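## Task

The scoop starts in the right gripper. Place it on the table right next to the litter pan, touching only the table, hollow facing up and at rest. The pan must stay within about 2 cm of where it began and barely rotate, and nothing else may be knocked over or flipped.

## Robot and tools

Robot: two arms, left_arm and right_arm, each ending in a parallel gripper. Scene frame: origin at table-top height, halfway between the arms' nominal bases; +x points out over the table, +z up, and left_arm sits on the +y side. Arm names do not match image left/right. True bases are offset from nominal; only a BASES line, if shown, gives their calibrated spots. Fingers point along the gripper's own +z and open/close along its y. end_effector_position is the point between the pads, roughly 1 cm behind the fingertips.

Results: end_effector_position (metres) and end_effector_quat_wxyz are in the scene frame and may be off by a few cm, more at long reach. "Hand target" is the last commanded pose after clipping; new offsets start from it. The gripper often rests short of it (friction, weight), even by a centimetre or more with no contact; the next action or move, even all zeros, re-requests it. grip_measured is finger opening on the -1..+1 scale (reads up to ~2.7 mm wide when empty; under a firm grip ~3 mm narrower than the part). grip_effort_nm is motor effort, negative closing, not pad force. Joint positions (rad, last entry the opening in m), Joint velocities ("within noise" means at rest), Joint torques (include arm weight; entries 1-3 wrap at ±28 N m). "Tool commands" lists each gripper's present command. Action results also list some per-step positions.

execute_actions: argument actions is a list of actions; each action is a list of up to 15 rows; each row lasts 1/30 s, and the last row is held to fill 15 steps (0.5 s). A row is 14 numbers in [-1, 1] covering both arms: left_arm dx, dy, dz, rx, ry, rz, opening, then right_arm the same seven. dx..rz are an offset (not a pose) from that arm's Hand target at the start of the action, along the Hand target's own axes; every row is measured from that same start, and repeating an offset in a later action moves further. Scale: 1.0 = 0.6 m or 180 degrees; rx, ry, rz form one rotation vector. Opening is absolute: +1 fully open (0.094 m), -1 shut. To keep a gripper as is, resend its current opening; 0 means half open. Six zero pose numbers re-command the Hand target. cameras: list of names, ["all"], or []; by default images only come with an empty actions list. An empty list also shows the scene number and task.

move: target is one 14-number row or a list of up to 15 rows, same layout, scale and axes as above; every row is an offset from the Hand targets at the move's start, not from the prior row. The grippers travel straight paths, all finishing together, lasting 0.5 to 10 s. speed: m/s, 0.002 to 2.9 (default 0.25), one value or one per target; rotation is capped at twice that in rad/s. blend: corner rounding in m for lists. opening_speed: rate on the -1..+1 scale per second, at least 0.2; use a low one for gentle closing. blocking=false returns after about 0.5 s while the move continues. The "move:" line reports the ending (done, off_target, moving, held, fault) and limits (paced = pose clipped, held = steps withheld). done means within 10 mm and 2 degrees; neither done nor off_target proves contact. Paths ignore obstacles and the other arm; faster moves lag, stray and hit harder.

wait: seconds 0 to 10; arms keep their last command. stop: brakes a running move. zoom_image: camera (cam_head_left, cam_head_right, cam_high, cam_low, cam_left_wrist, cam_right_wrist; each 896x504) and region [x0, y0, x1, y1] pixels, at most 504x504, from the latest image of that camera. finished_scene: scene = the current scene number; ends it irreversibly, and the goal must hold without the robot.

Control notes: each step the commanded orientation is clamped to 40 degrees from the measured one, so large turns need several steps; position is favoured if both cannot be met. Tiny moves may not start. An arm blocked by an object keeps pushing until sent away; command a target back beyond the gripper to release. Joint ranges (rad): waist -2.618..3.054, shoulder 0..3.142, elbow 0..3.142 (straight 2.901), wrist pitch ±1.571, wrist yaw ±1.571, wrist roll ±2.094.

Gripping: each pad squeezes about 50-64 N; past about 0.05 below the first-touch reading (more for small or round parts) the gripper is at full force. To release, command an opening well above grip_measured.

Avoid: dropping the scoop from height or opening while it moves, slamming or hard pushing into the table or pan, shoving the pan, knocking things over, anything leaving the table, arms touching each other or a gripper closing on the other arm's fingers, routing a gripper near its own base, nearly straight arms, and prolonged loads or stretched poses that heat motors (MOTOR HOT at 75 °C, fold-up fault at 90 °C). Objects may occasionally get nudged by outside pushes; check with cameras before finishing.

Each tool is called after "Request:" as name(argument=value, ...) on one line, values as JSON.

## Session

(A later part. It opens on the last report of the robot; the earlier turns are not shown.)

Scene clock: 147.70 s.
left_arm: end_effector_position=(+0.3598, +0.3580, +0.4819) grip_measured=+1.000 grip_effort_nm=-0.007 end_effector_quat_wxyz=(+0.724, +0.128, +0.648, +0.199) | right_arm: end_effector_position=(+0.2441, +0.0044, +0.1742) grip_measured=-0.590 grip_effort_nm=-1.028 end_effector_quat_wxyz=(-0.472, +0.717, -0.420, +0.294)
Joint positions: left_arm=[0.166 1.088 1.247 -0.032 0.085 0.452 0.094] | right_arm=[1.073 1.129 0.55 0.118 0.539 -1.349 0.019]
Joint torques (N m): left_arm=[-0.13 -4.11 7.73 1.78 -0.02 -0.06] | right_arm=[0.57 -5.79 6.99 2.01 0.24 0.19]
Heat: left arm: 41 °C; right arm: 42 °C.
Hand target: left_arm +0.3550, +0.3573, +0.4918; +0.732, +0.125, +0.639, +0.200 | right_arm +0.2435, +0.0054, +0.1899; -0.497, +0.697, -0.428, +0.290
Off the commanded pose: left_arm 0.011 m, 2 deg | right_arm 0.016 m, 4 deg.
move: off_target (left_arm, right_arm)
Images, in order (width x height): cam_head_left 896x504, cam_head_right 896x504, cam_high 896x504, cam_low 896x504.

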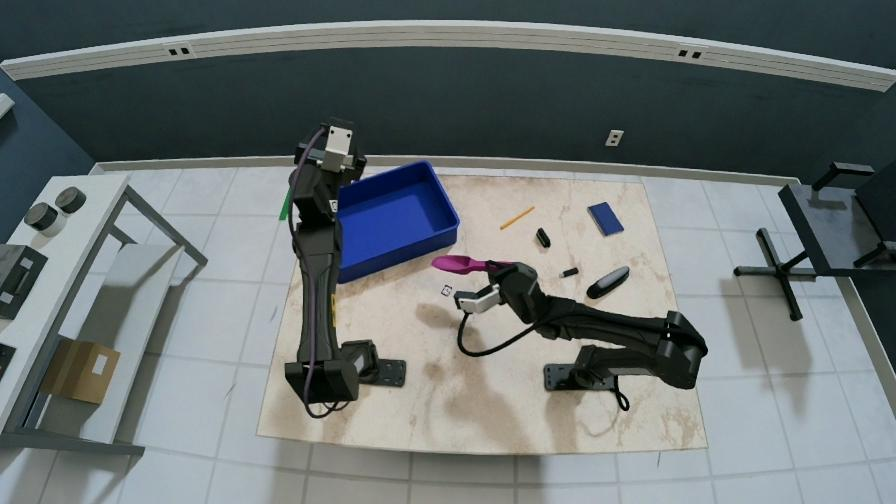

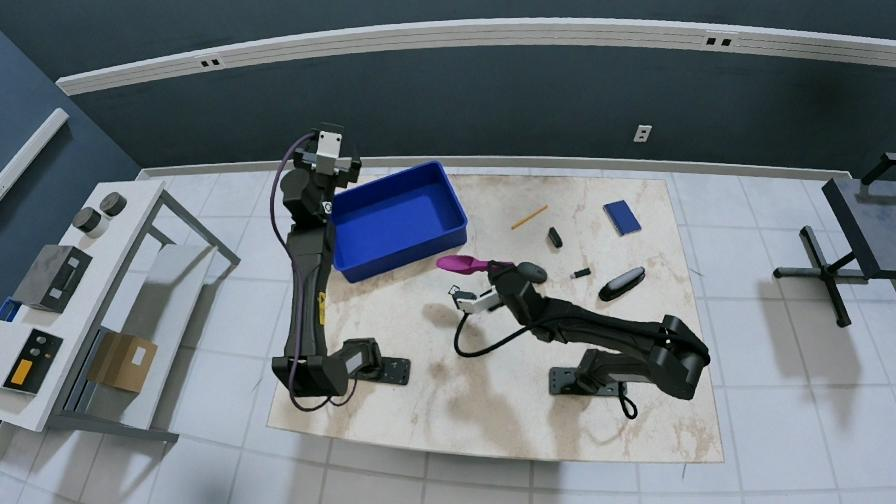

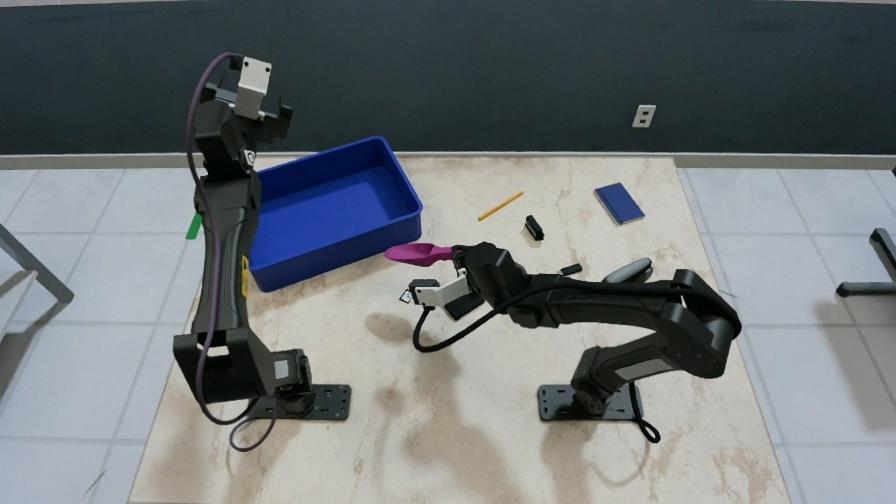

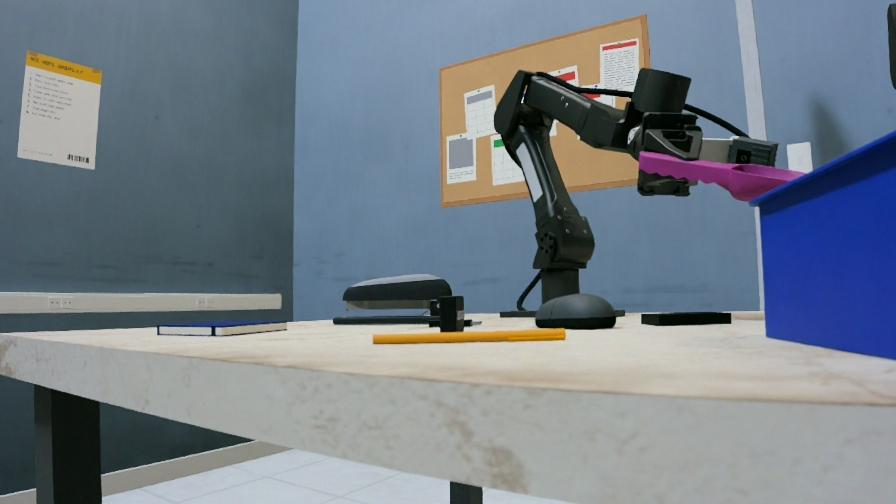

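Request:
move(target=[0.296,-0.323,0.001,0.031,0.559,-0.189,-1,0.176,-0.019,-0.106,0,0,0,-0.98], speed=0.3, cameras=["all"])

Request:
zoom_image(camera="cam_high", region=[150, 110, 550, 340])

Scene clock: 172.57 s.
left_arm: end_effector_position=(+0.3989, +0.2627, +0.2579) grip_measured=-0.995 grip_effort_nm=-0.300 end_effector_quat_wxyz=(+0.151, -0.199, +0.967, -0.047) | right_arm: end_effector_position=(+0.2427, -0.1157, +0.2057) grip_measured=-0.590 grip_effort_nm=-1.038 end_effector_quat_wxyz=(-0.478, +0.710, -0.432, +0.286)
Joint positions: left_arm=[-0.119 1.972 2.284 -1.565 -0.008 -0.532 0] | right_arm=[0.568 0.591 0.488 -0.288 0.077 -1.532 0.019]
Joint torques (N m): left_arm=[0.94 -9.22 4.82 0.75 0 -0.04] | right_arm=[-0.7 -1.07 7.94 2.1 -0.11 0.06]
Heat: left arm: 41 °C; right arm: 43 °C.
Hand target: left_arm +0.3996, +0.2656, +0.2495; +0.001, -0.209, +0.978, +0.000 | right_arm +0.2435, -0.1147, +0.2198; -0.497, +0.697, -0.428, +0.289
Off the commanded pose: left_arm 0.009 m, 18 deg | right_arm 0.014 m, 3 deg.
joint sent to its limit (left arm) — joint 4 (wrist pitch), lower limit. The joint targets are off in orientation, not in position.
move: off_target (left_arm, right_arm)

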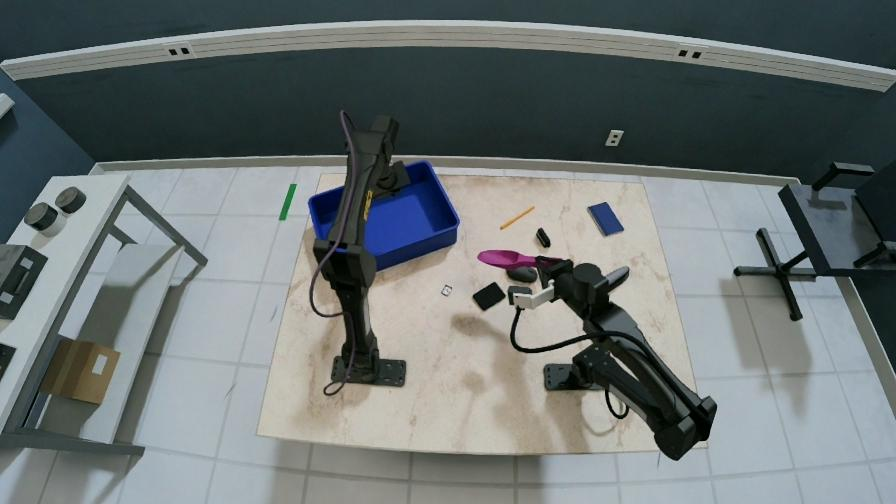

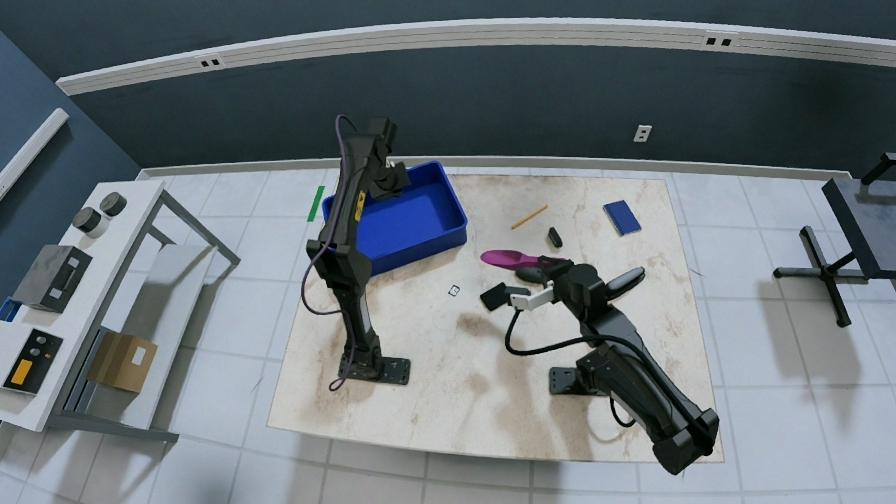

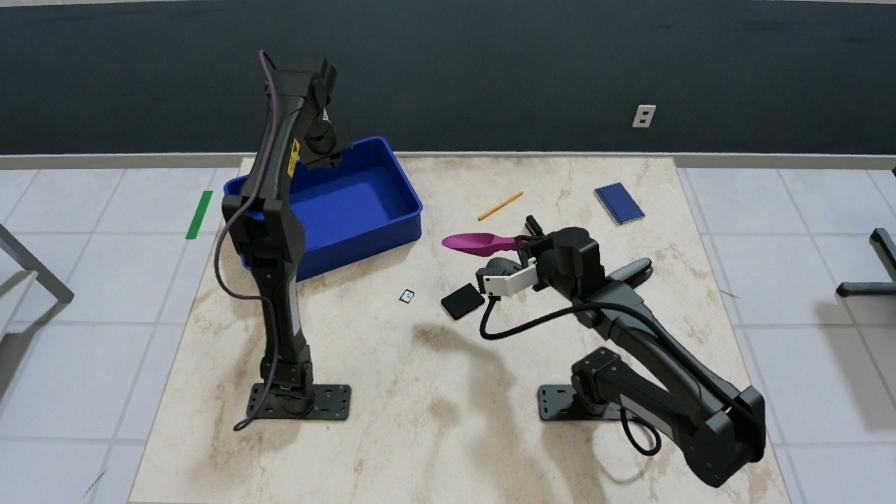

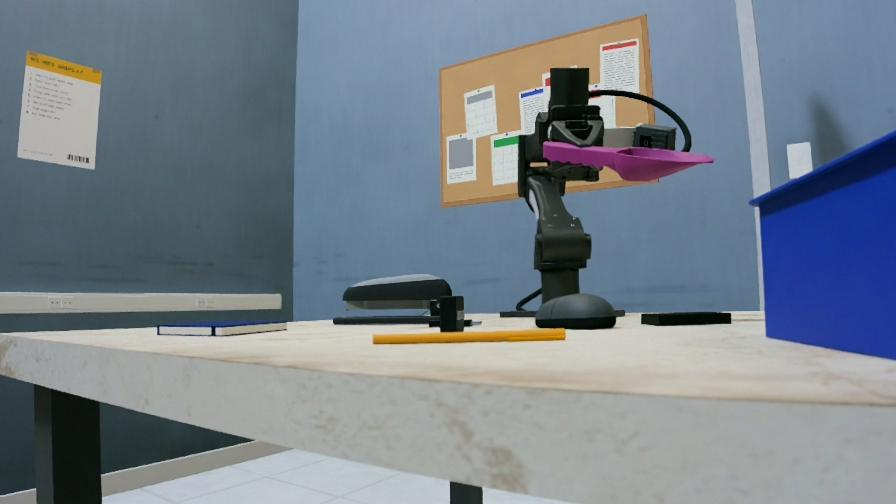

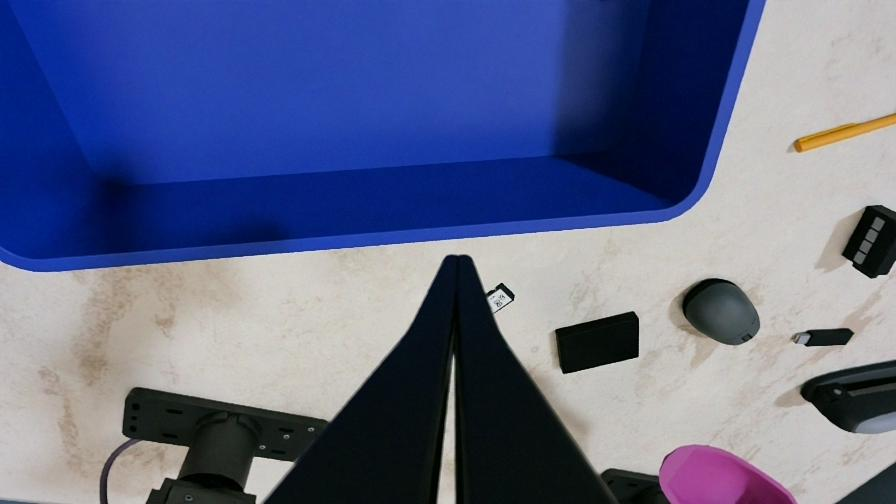

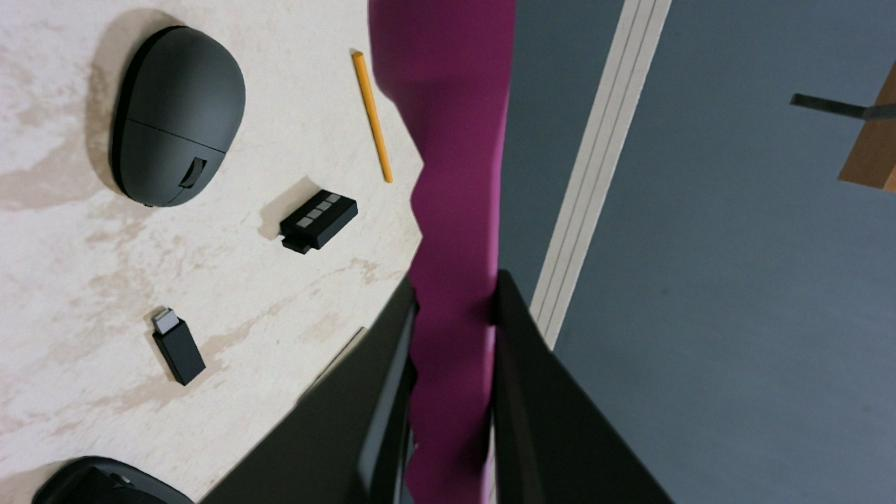

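Scaled by 1.260.

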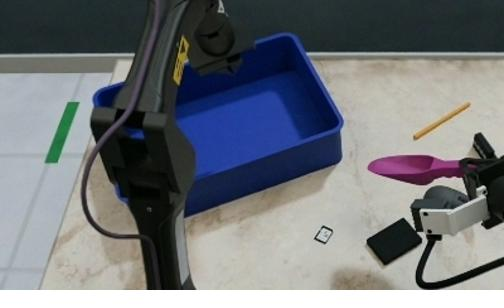

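Request:
move(target=[-0.015,-0.007,0.29,0,0,0,-1,0,0,0,0,0,0,-0.98], speed=0.15, cameras=["cam_head_left","cam_head_right","cam_high","cam_low","cam_left_wrist"])

Request:
zoom_image(camera="cam_high", region=[190, 110, 450, 310])

Request:
zoom_image(camera="cam_head_right", region=[280, 130, 500, 300])

Scene clock: 185.23 s.
left_arm: end_effector_position=(+0.4058, +0.2631, +0.0831) grip_measured=-0.995 grip_effort_nm=-0.300 end_effector_quat_wxyz=(+0.002, -0.204, +0.979, +0.002) | right_arm: end_effector_position=(+0.2426, -0.1157, +0.2055) grip_measured=-0.590 grip_effort_nm=-1.028 end_effector_quat_wxyz=(-0.477, +0.710, -0.432, +0.286)
Joint positions: left_arm=[-0.115 2.174 1.916 -1.311 -0.005 -0.532 0] | right_arm=[0.568 0.591 0.488 -0.289 0.076 -1.533 0.019]
Joint velocities: left_arm=[-0.007 0.002 0.007 0.154 0.037 0.037 0] | right_arm=[within noise]
Joint torques (N m): left_arm=[0.8 -11.48 5.68 0.45 0.04 -0.06] | right_arm=[-0.73 -1.13 7.98 2.11 -0.11 0.05]
Heat: left arm: 38 °C; right arm: 44 °C.
Hand target: left_arm +0.4098, +0.2655, +0.0754; +0.001, -0.209, +0.978, +0.000 | right_arm +0.2436, -0.1147, +0.2198; -0.497, +0.697, -0.428, +0.290
Off the commanded pose: left_arm 0.009 m, 1 deg | right_arm 0.014 m, 3 deg.
move: off_target (right_arm)
Images, in order (width x height): cam_head_left 896x504, cam_head_right 896x504, cam_high 896x504, cam_low 896x504, cam_left_wrist 896x504.

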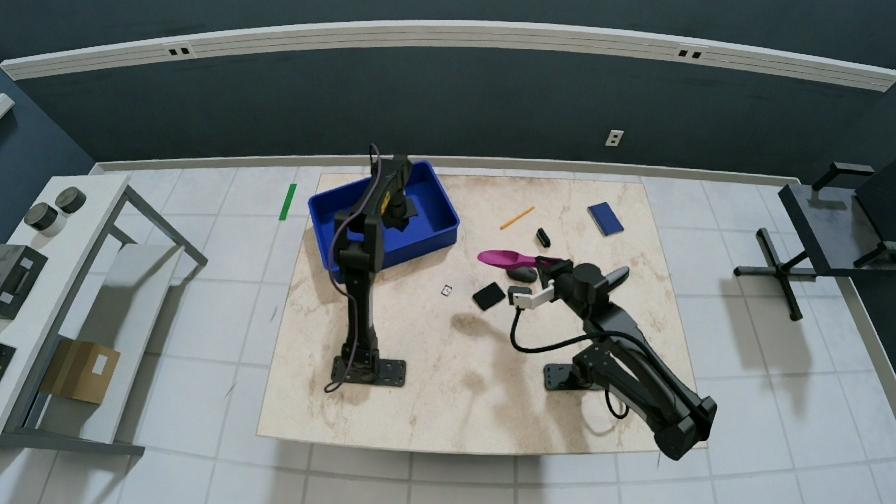

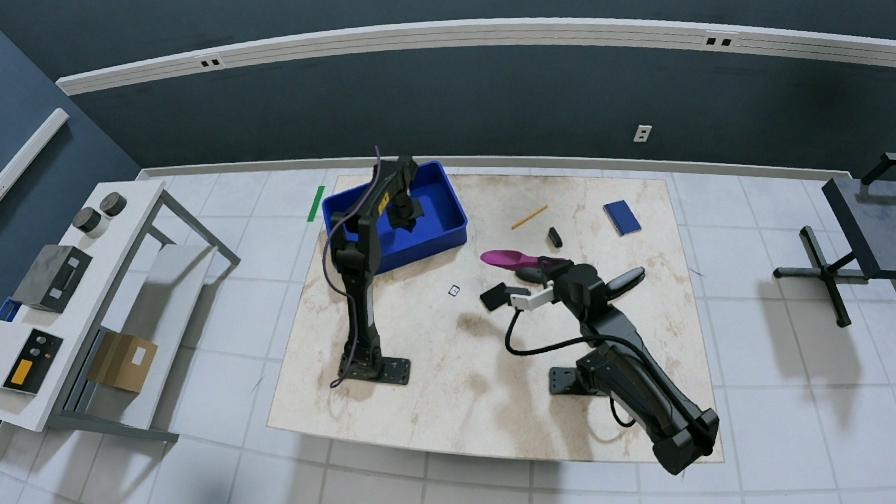

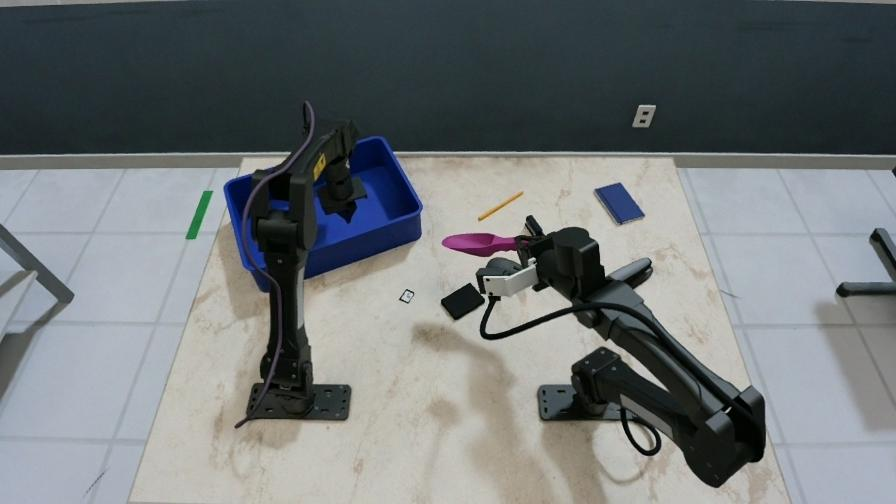

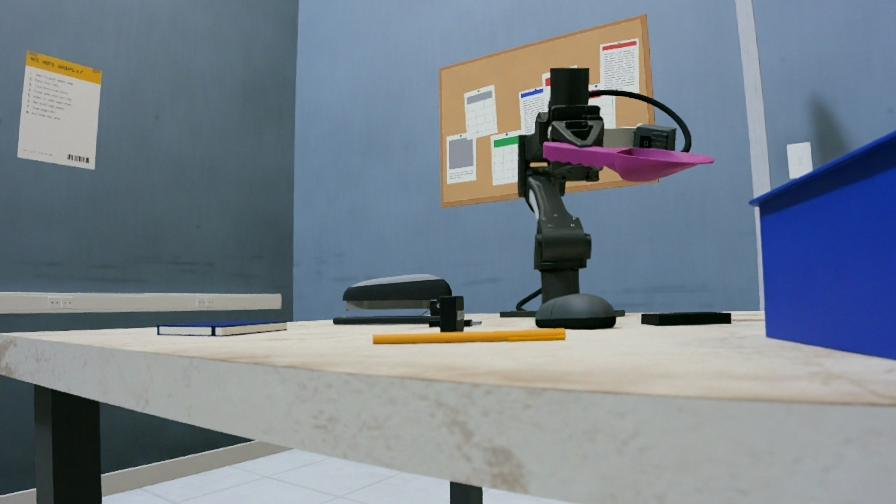

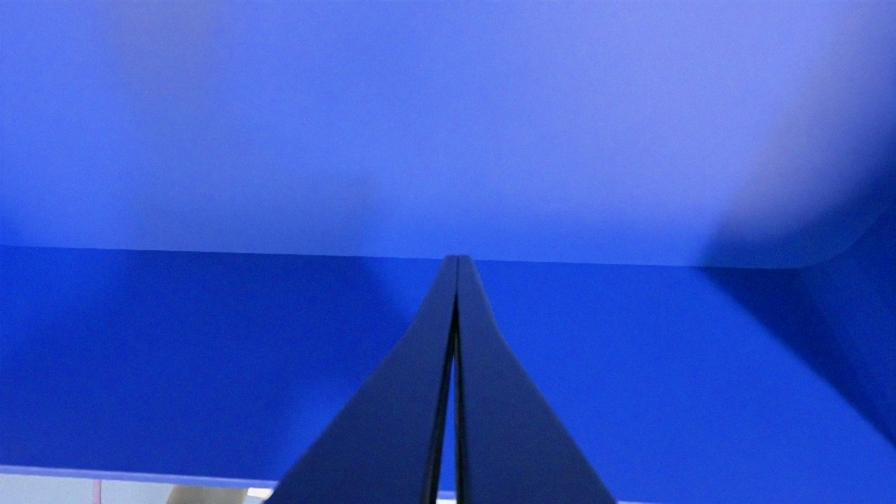

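Scaled by 1.938.

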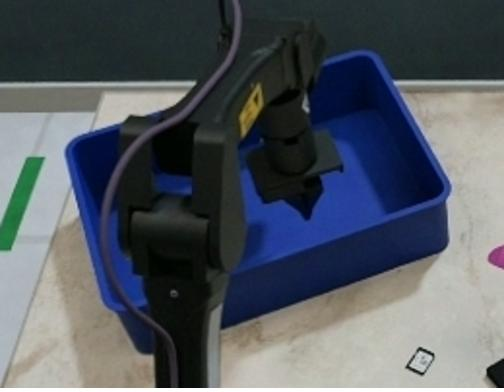

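Scaled by 2.291.

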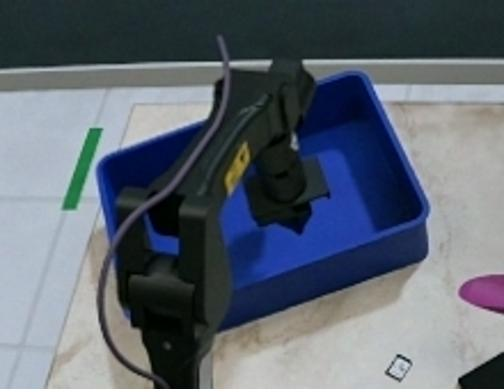

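Request:
move(target=[[0,0,0.035,0,0,0,-1,0,0,0,0,0,0,-0.98],[0.083,0,0.035,0,0,0,-1,0,0,0,0,0,0,-0.98]], speed=0.06, cameras=["cam_head_left","cam_high","cam_left_wrist"])

Request:
zoom_image(camera="cam_high", region=[190, 110, 450, 310])

Scene clock: 191.53 s.
left_arm: end_effector_position=(+0.3607, +0.2501, +0.0393) grip_measured=-0.995 grip_effort_nm=-0.300 end_effector_quat_wxyz=(-0.024, -0.210, +0.977, +0.011) | right_arm: end_effector_position=(+0.2425, -0.1157, +0.2054) grip_measured=-0.590 grip_effort_nm=-1.028 end_effector_quat_wxyz=(-0.477, +0.710, -0.432, +0.286)
Joint positions: left_arm=[-0.162 2.079 1.59 -1.137 -0.003 -0.593 0] | right_arm=[0.568 0.591 0.488 -0.289 0.076 -1.533 0.019]
Joint torques (N m): left_arm=[-1.03 -16.76 4.6 0.36 0.01 -0.07] | right_arm=[-0.73 -1.11 7.95 2.12 -0.12 0.05]
Heat: left arm: 38 °C; right arm: 45 °C.
Hand target: left_arm +0.3644, +0.2451, +0.0543; +0.001, -0.209, +0.978, +0.000 | right_arm +0.2435, -0.1147, +0.2197; -0.497, +0.697, -0.428, +0.289
Off the commanded pose: left_arm 0.016 m, 3 deg | right_arm 0.014 m, 3 deg.
move: off_target (left_arm, right_arm)
Images, in order (width x height): cam_head_left 896x504, cam_high 896x504, cam_left_wrist 896x504.

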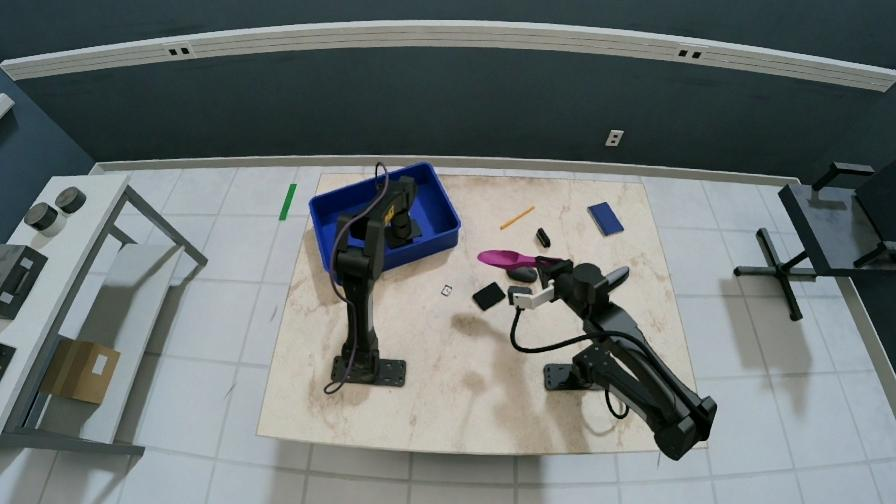

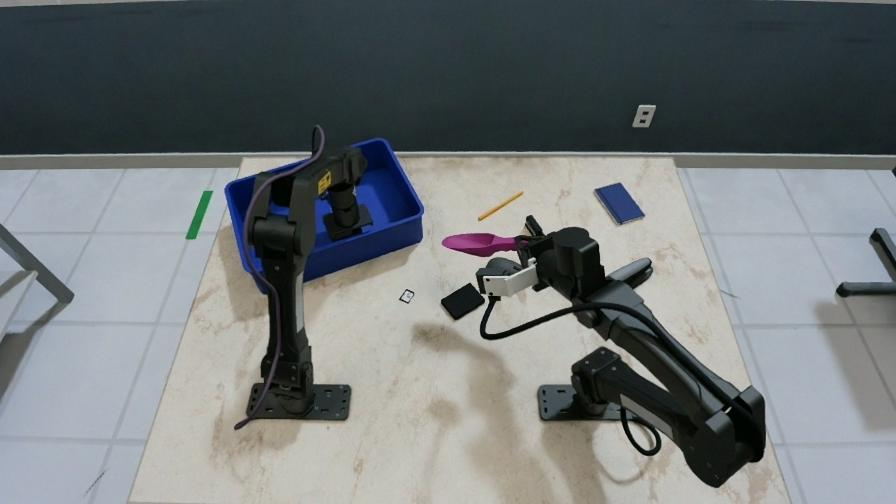

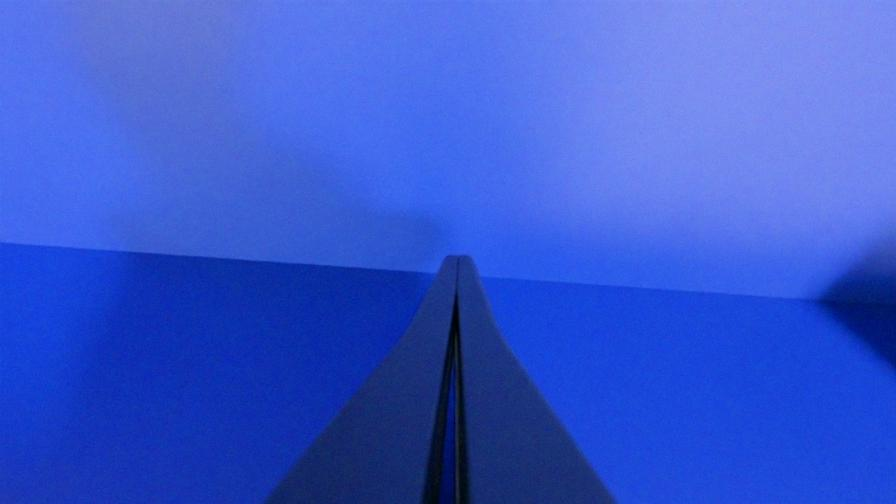

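Scaled by 1.938.

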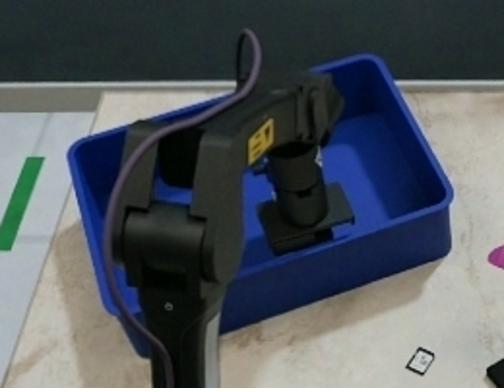

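Request:
move(target=[0.03,-0.012,-0.01,0,0,0,-1,0,0,0,0,0,0,-0.98], speed=0.04, cameras=["cam_head_left","cam_high","cam_left_wrist"])

Request:
zoom_image(camera="cam_high", region=[190, 110, 450, 310])

Scene clock: 198.10 s.
left_arm: end_effector_position=(+0.3505, +0.2354, +0.0455) grip_measured=-0.995 grip_effort_nm=-0.295 end_effector_quat_wxyz=(-0.019, -0.210, +0.978, +0.010) | right_arm: end_effector_position=(+0.2425, -0.1157, +0.2054) grip_measured=-0.590 grip_effort_nm=-1.028 end_effector_quat_wxyz=(-0.477, +0.710, -0.432, +0.286)
Joint positions: left_arm=[-0.206 2.035 1.55 -1.129 -0.003 -0.636 0] | right_arm=[0.568 0.591 0.488 -0.289 0.076 -1.533 0.019]
Joint torques (N m): left_arm=[-1.02 -16.36 4.56 0.27 0.02 -0.14] | right_arm=[-0.72 -1.11 7.95 2.12 -0.11 0.05]
Heat: left arm: 37 °C; right arm: 45 °C.
Hand target: left_arm +0.3509, +0.2312, +0.0603; +0.001, -0.210, +0.978, +0.000 | right_arm +0.2435, -0.1147, +0.2198; -0.497, +0.697, -0.428, +0.290
Off the commanded pose: left_arm 0.015 m, 3 deg | right_arm 0.014 m, 3 deg.
move: off_target (left_arm, right_arm)
Images, in order (width x height): cam_head_left 896x504, cam_high 896x504, cam_left_wrist 896x504.

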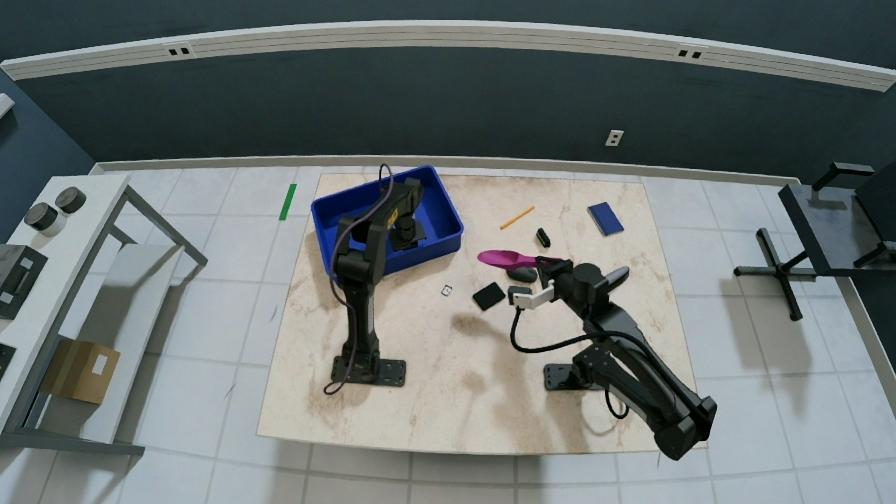

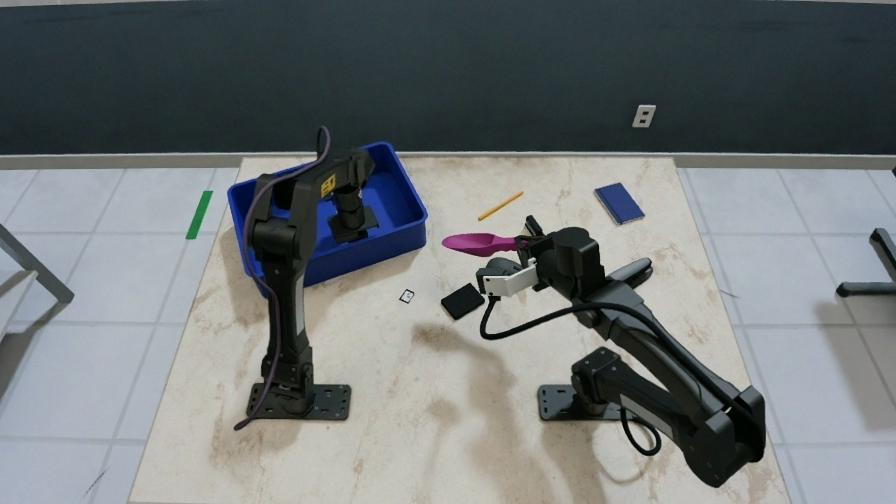

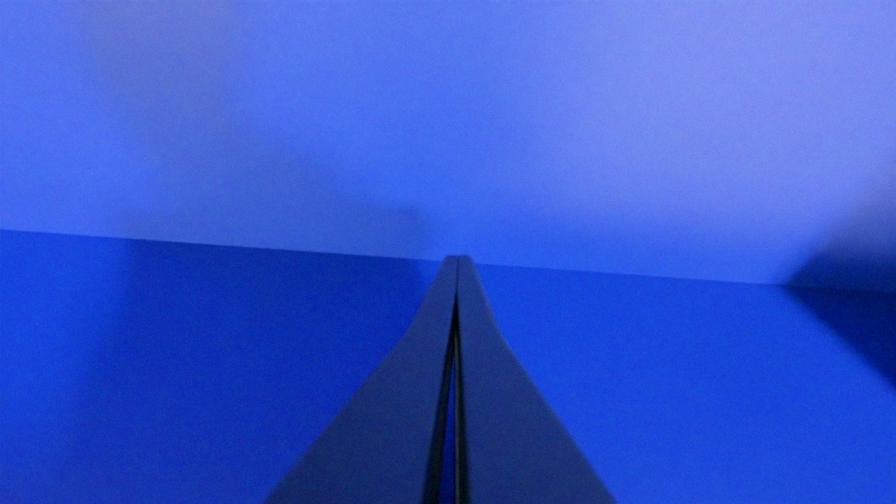

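Scaled by 1.938.

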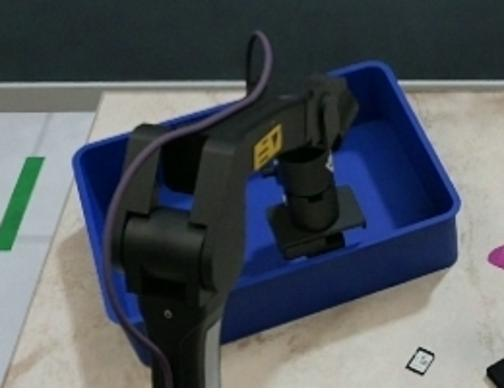

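Request:
move(target=[[-0.067,0,-0.02,0,0,0,-1,0,0,0,0,0,0,-0.98],[-0.067,0.05,-0.35,0,0,0,-1,-0.078,0.002,0.246,-0.001,-0.042,-0.015,-0.98]], speed=[0.1,0.2], cameras=["cam_head_left","cam_head_right","cam_high","cam_low"])

Request:
zoom_image(camera="cam_high", region=[300, 110, 560, 310])

Request:
zoom_image(camera="cam_head_left", region=[360, 150, 580, 320])

Scene clock: 220.60 s.
left_arm: end_effector_position=(+0.3768, +0.2721, +0.2599) grip_measured=-0.995 grip_effort_nm=-0.295 end_effector_quat_wxyz=(+0.142, -0.209, +0.966, -0.046) | right_arm: end_effector_position=(+0.3351, -0.0205, +0.1472) grip_measured=-0.590 grip_effort_nm=-1.043 end_effector_quat_wxyz=(-0.486, +0.741, -0.390, +0.250)
Joint positions: left_arm=[-0.099 1.886 2.177 -1.563 -0.002 -0.533 0] | right_arm=[0.608 1.364 0.583 0.366 -0.003 -1.563 0.019]
Joint torques (N m): left_arm=[0.7 -11.38 7.1 0.7 0.02 0.11] | right_arm=[0.68 -3.95 9.63 2.31 -0.16 0.06]
Heat: left arm: 36 °C; right arm: 46 °C.
Hand target: left_arm +0.3751, +0.2749, +0.2703; +0.001, -0.209, +0.978, +0.000 | right_arm +0.3436, -0.0076, +0.1697; -0.516, +0.726, -0.378, +0.254
Off the commanded pose: left_arm 0.011 m, 17 deg | right_arm 0.027 m, 4 deg.
joint sent to its limit (left arm) — joint 4 (wrist pitch), lower limit. The joint targets are off in orientation, not in position.
move: off_target (left_arm, right_arm)
Images, in order (width x height): cam_head_left 896x504, cam_head_right 896x504, cam_high 896x504, cam_low 896x504.

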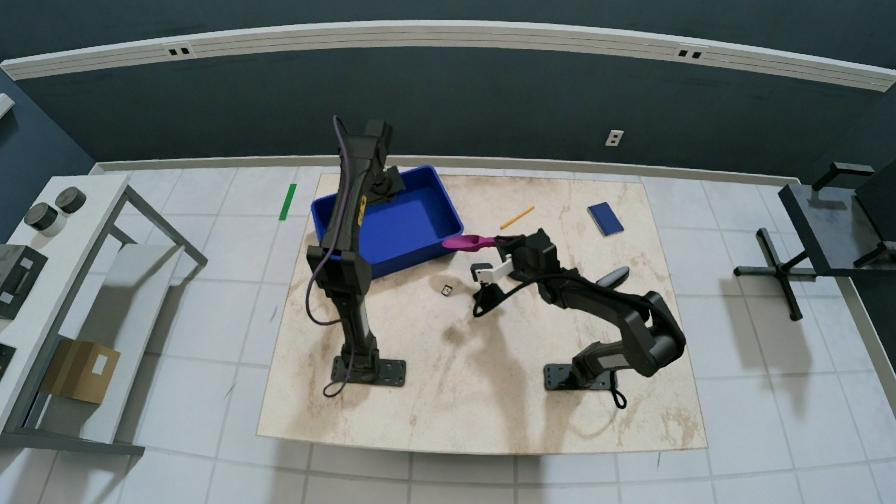

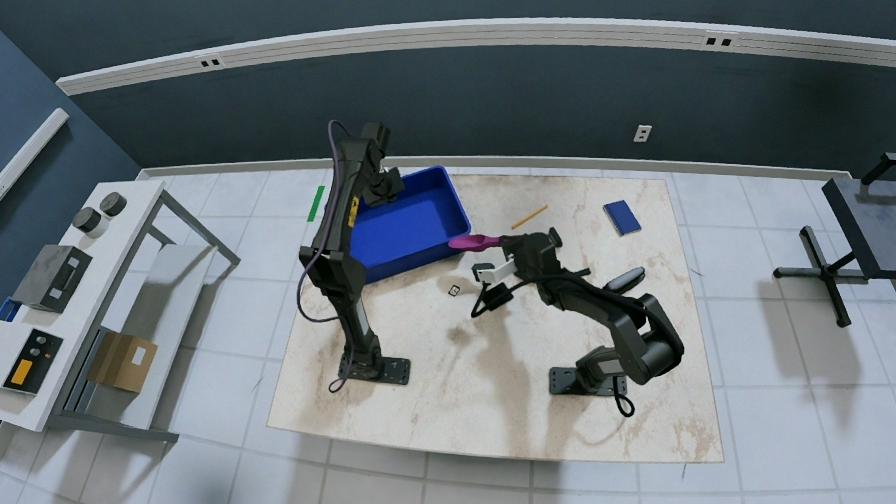

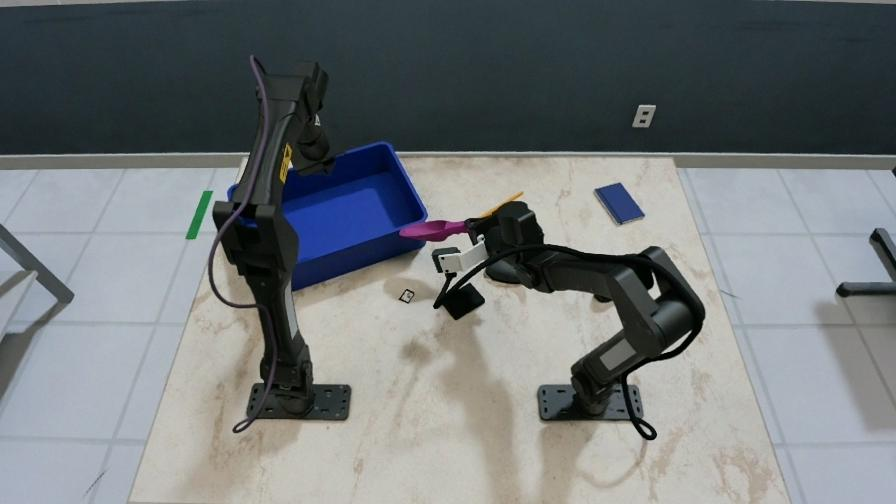

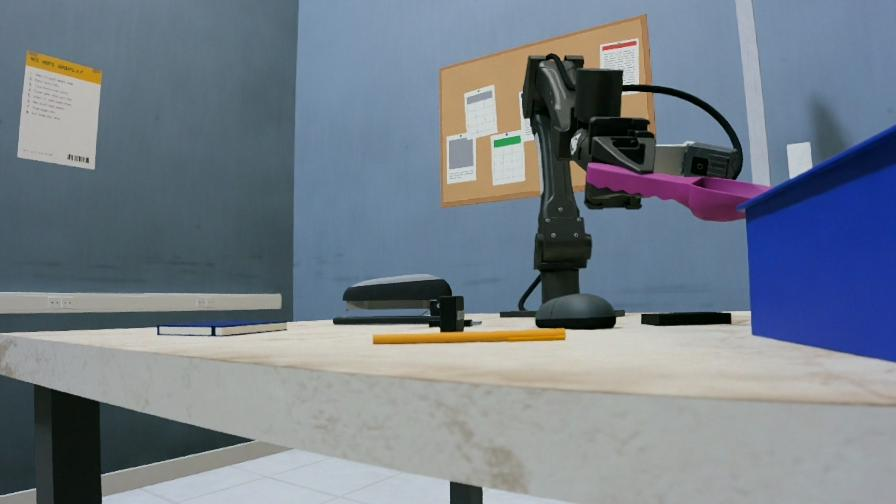

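Scaled by 1.938.

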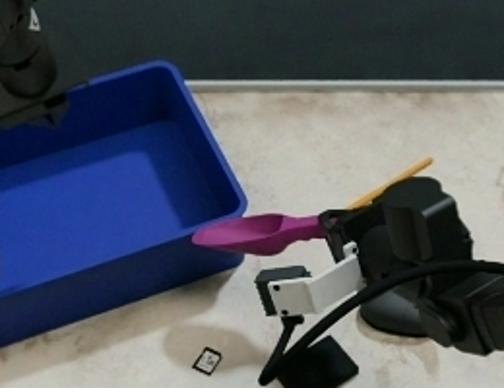

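Scaled by 2.291.

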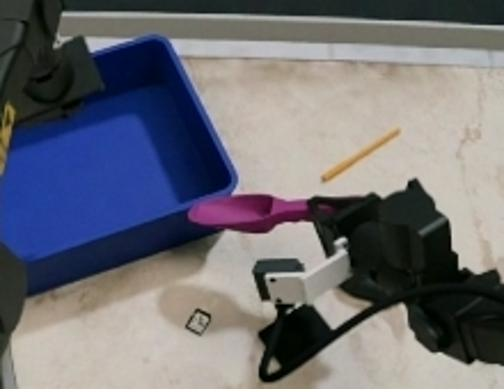

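Request:
move(target=[[0,0,0,0,0,0,-1,-0.029,0.014,-0.038,0,0,0,-0.98],[0,0,0,0,0,0,-1,-0.027,0.132,0.005,0.033,0,0,-0.98]], speed=0.15, cameras=["cam_head_left","cam_high","cam_low","cam_right_wrist"])

Request:
zoom_image(camera="cam_high", region=[300, 110, 560, 310])

Request:
zoom_image(camera="cam_low", region=[500, 150, 800, 360])

Scene clock: 231.93 s.
left_arm: end_effector_position=(+0.3766, +0.2721, +0.2599) grip_measured=-0.995 grip_effort_nm=-0.295 end_effector_quat_wxyz=(+0.141, -0.209, +0.967, -0.046) | right_arm: end_effector_position=(+0.3123, -0.0121, +0.0875) grip_measured=-0.590 grip_effort_nm=-1.033 end_effector_quat_wxyz=(-0.537, +0.710, -0.364, +0.275)
Joint positions: left_arm=[-0.099 1.886 2.177 -1.564 -0.002 -0.532 0] | right_arm=[0.687 1.666 0.316 1.074 0.061 -1.552 0.019]
Joint torques (N m): left_arm=[0.65 -11.4 7.04 0.72 0.01 0.11] | right_arm=[0.7 -4.33 4.62 2.38 0.02 0.16]
Heat: left arm: 35 °C; right arm: 46 °C.
Hand target: left_arm +0.3751, +0.2749, +0.2703; +0.001, -0.209, +0.978, +0.000 | right_arm +0.3138, -0.0072, +0.0947; -0.553, +0.698, -0.364, +0.273
Off the commanded pose: left_arm 0.011 m, 17 deg | right_arm 0.009 m, 2 deg.
joint sent to its limit (left arm) — joint 4 (wrist pitch), lower limit. The joint targets are off in orientation, not in position.
move: off_target (left_arm)
Images, in order (width x height): cam_head_left 896x504, cam_high 896x504, cam_low 896x504, cam_right_wrist 896x504.

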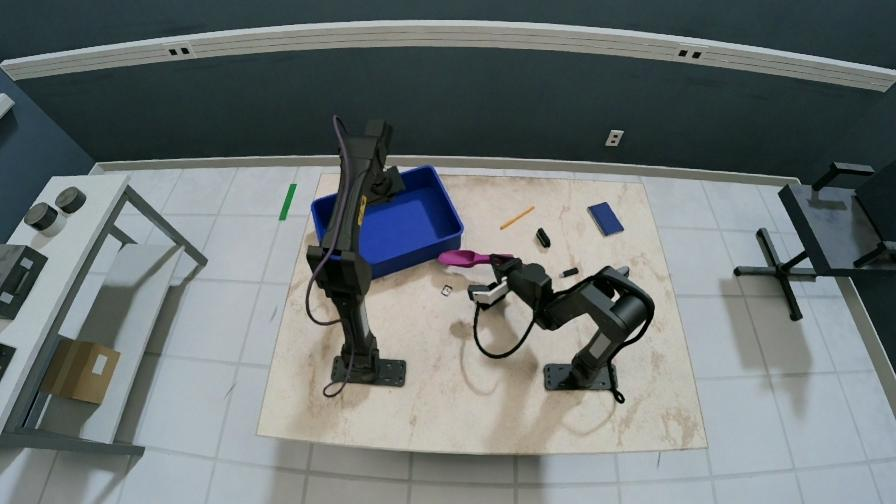

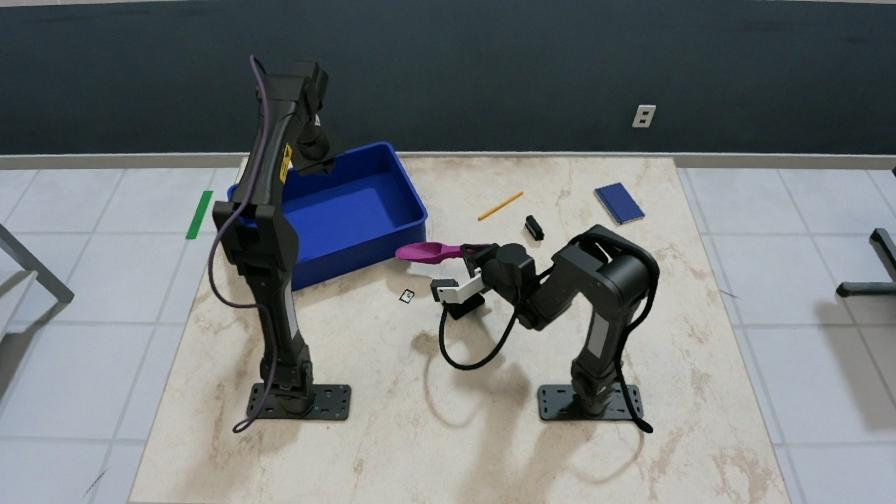

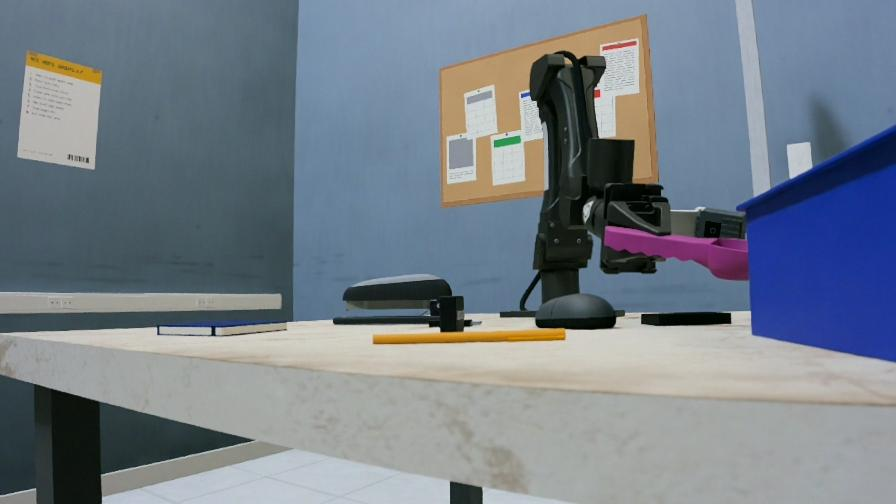

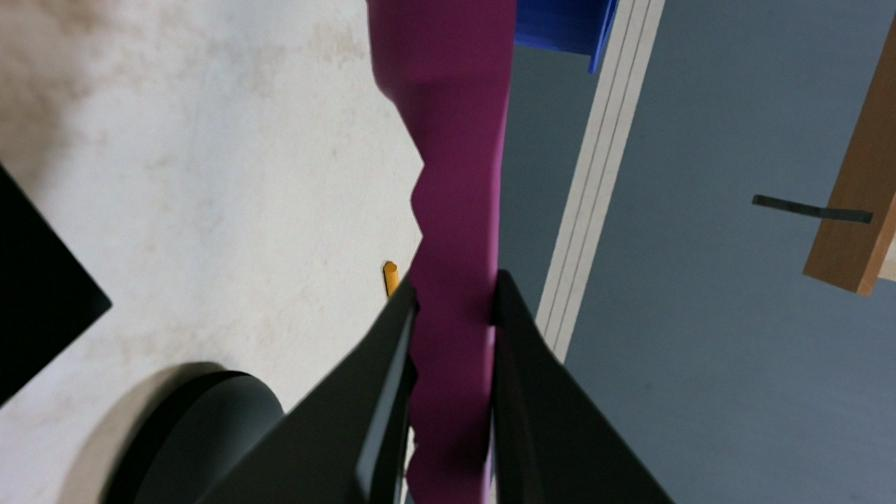

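Scaled by 1.938.

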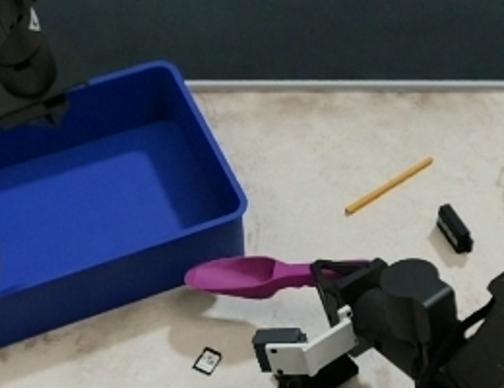

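Scaled by 1.680.

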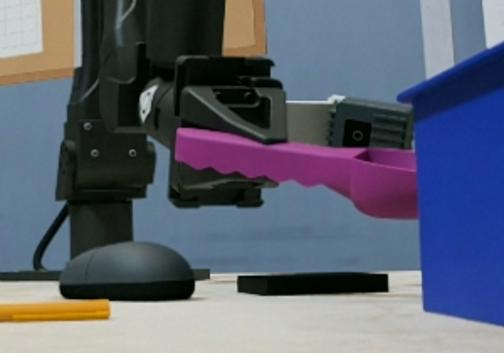

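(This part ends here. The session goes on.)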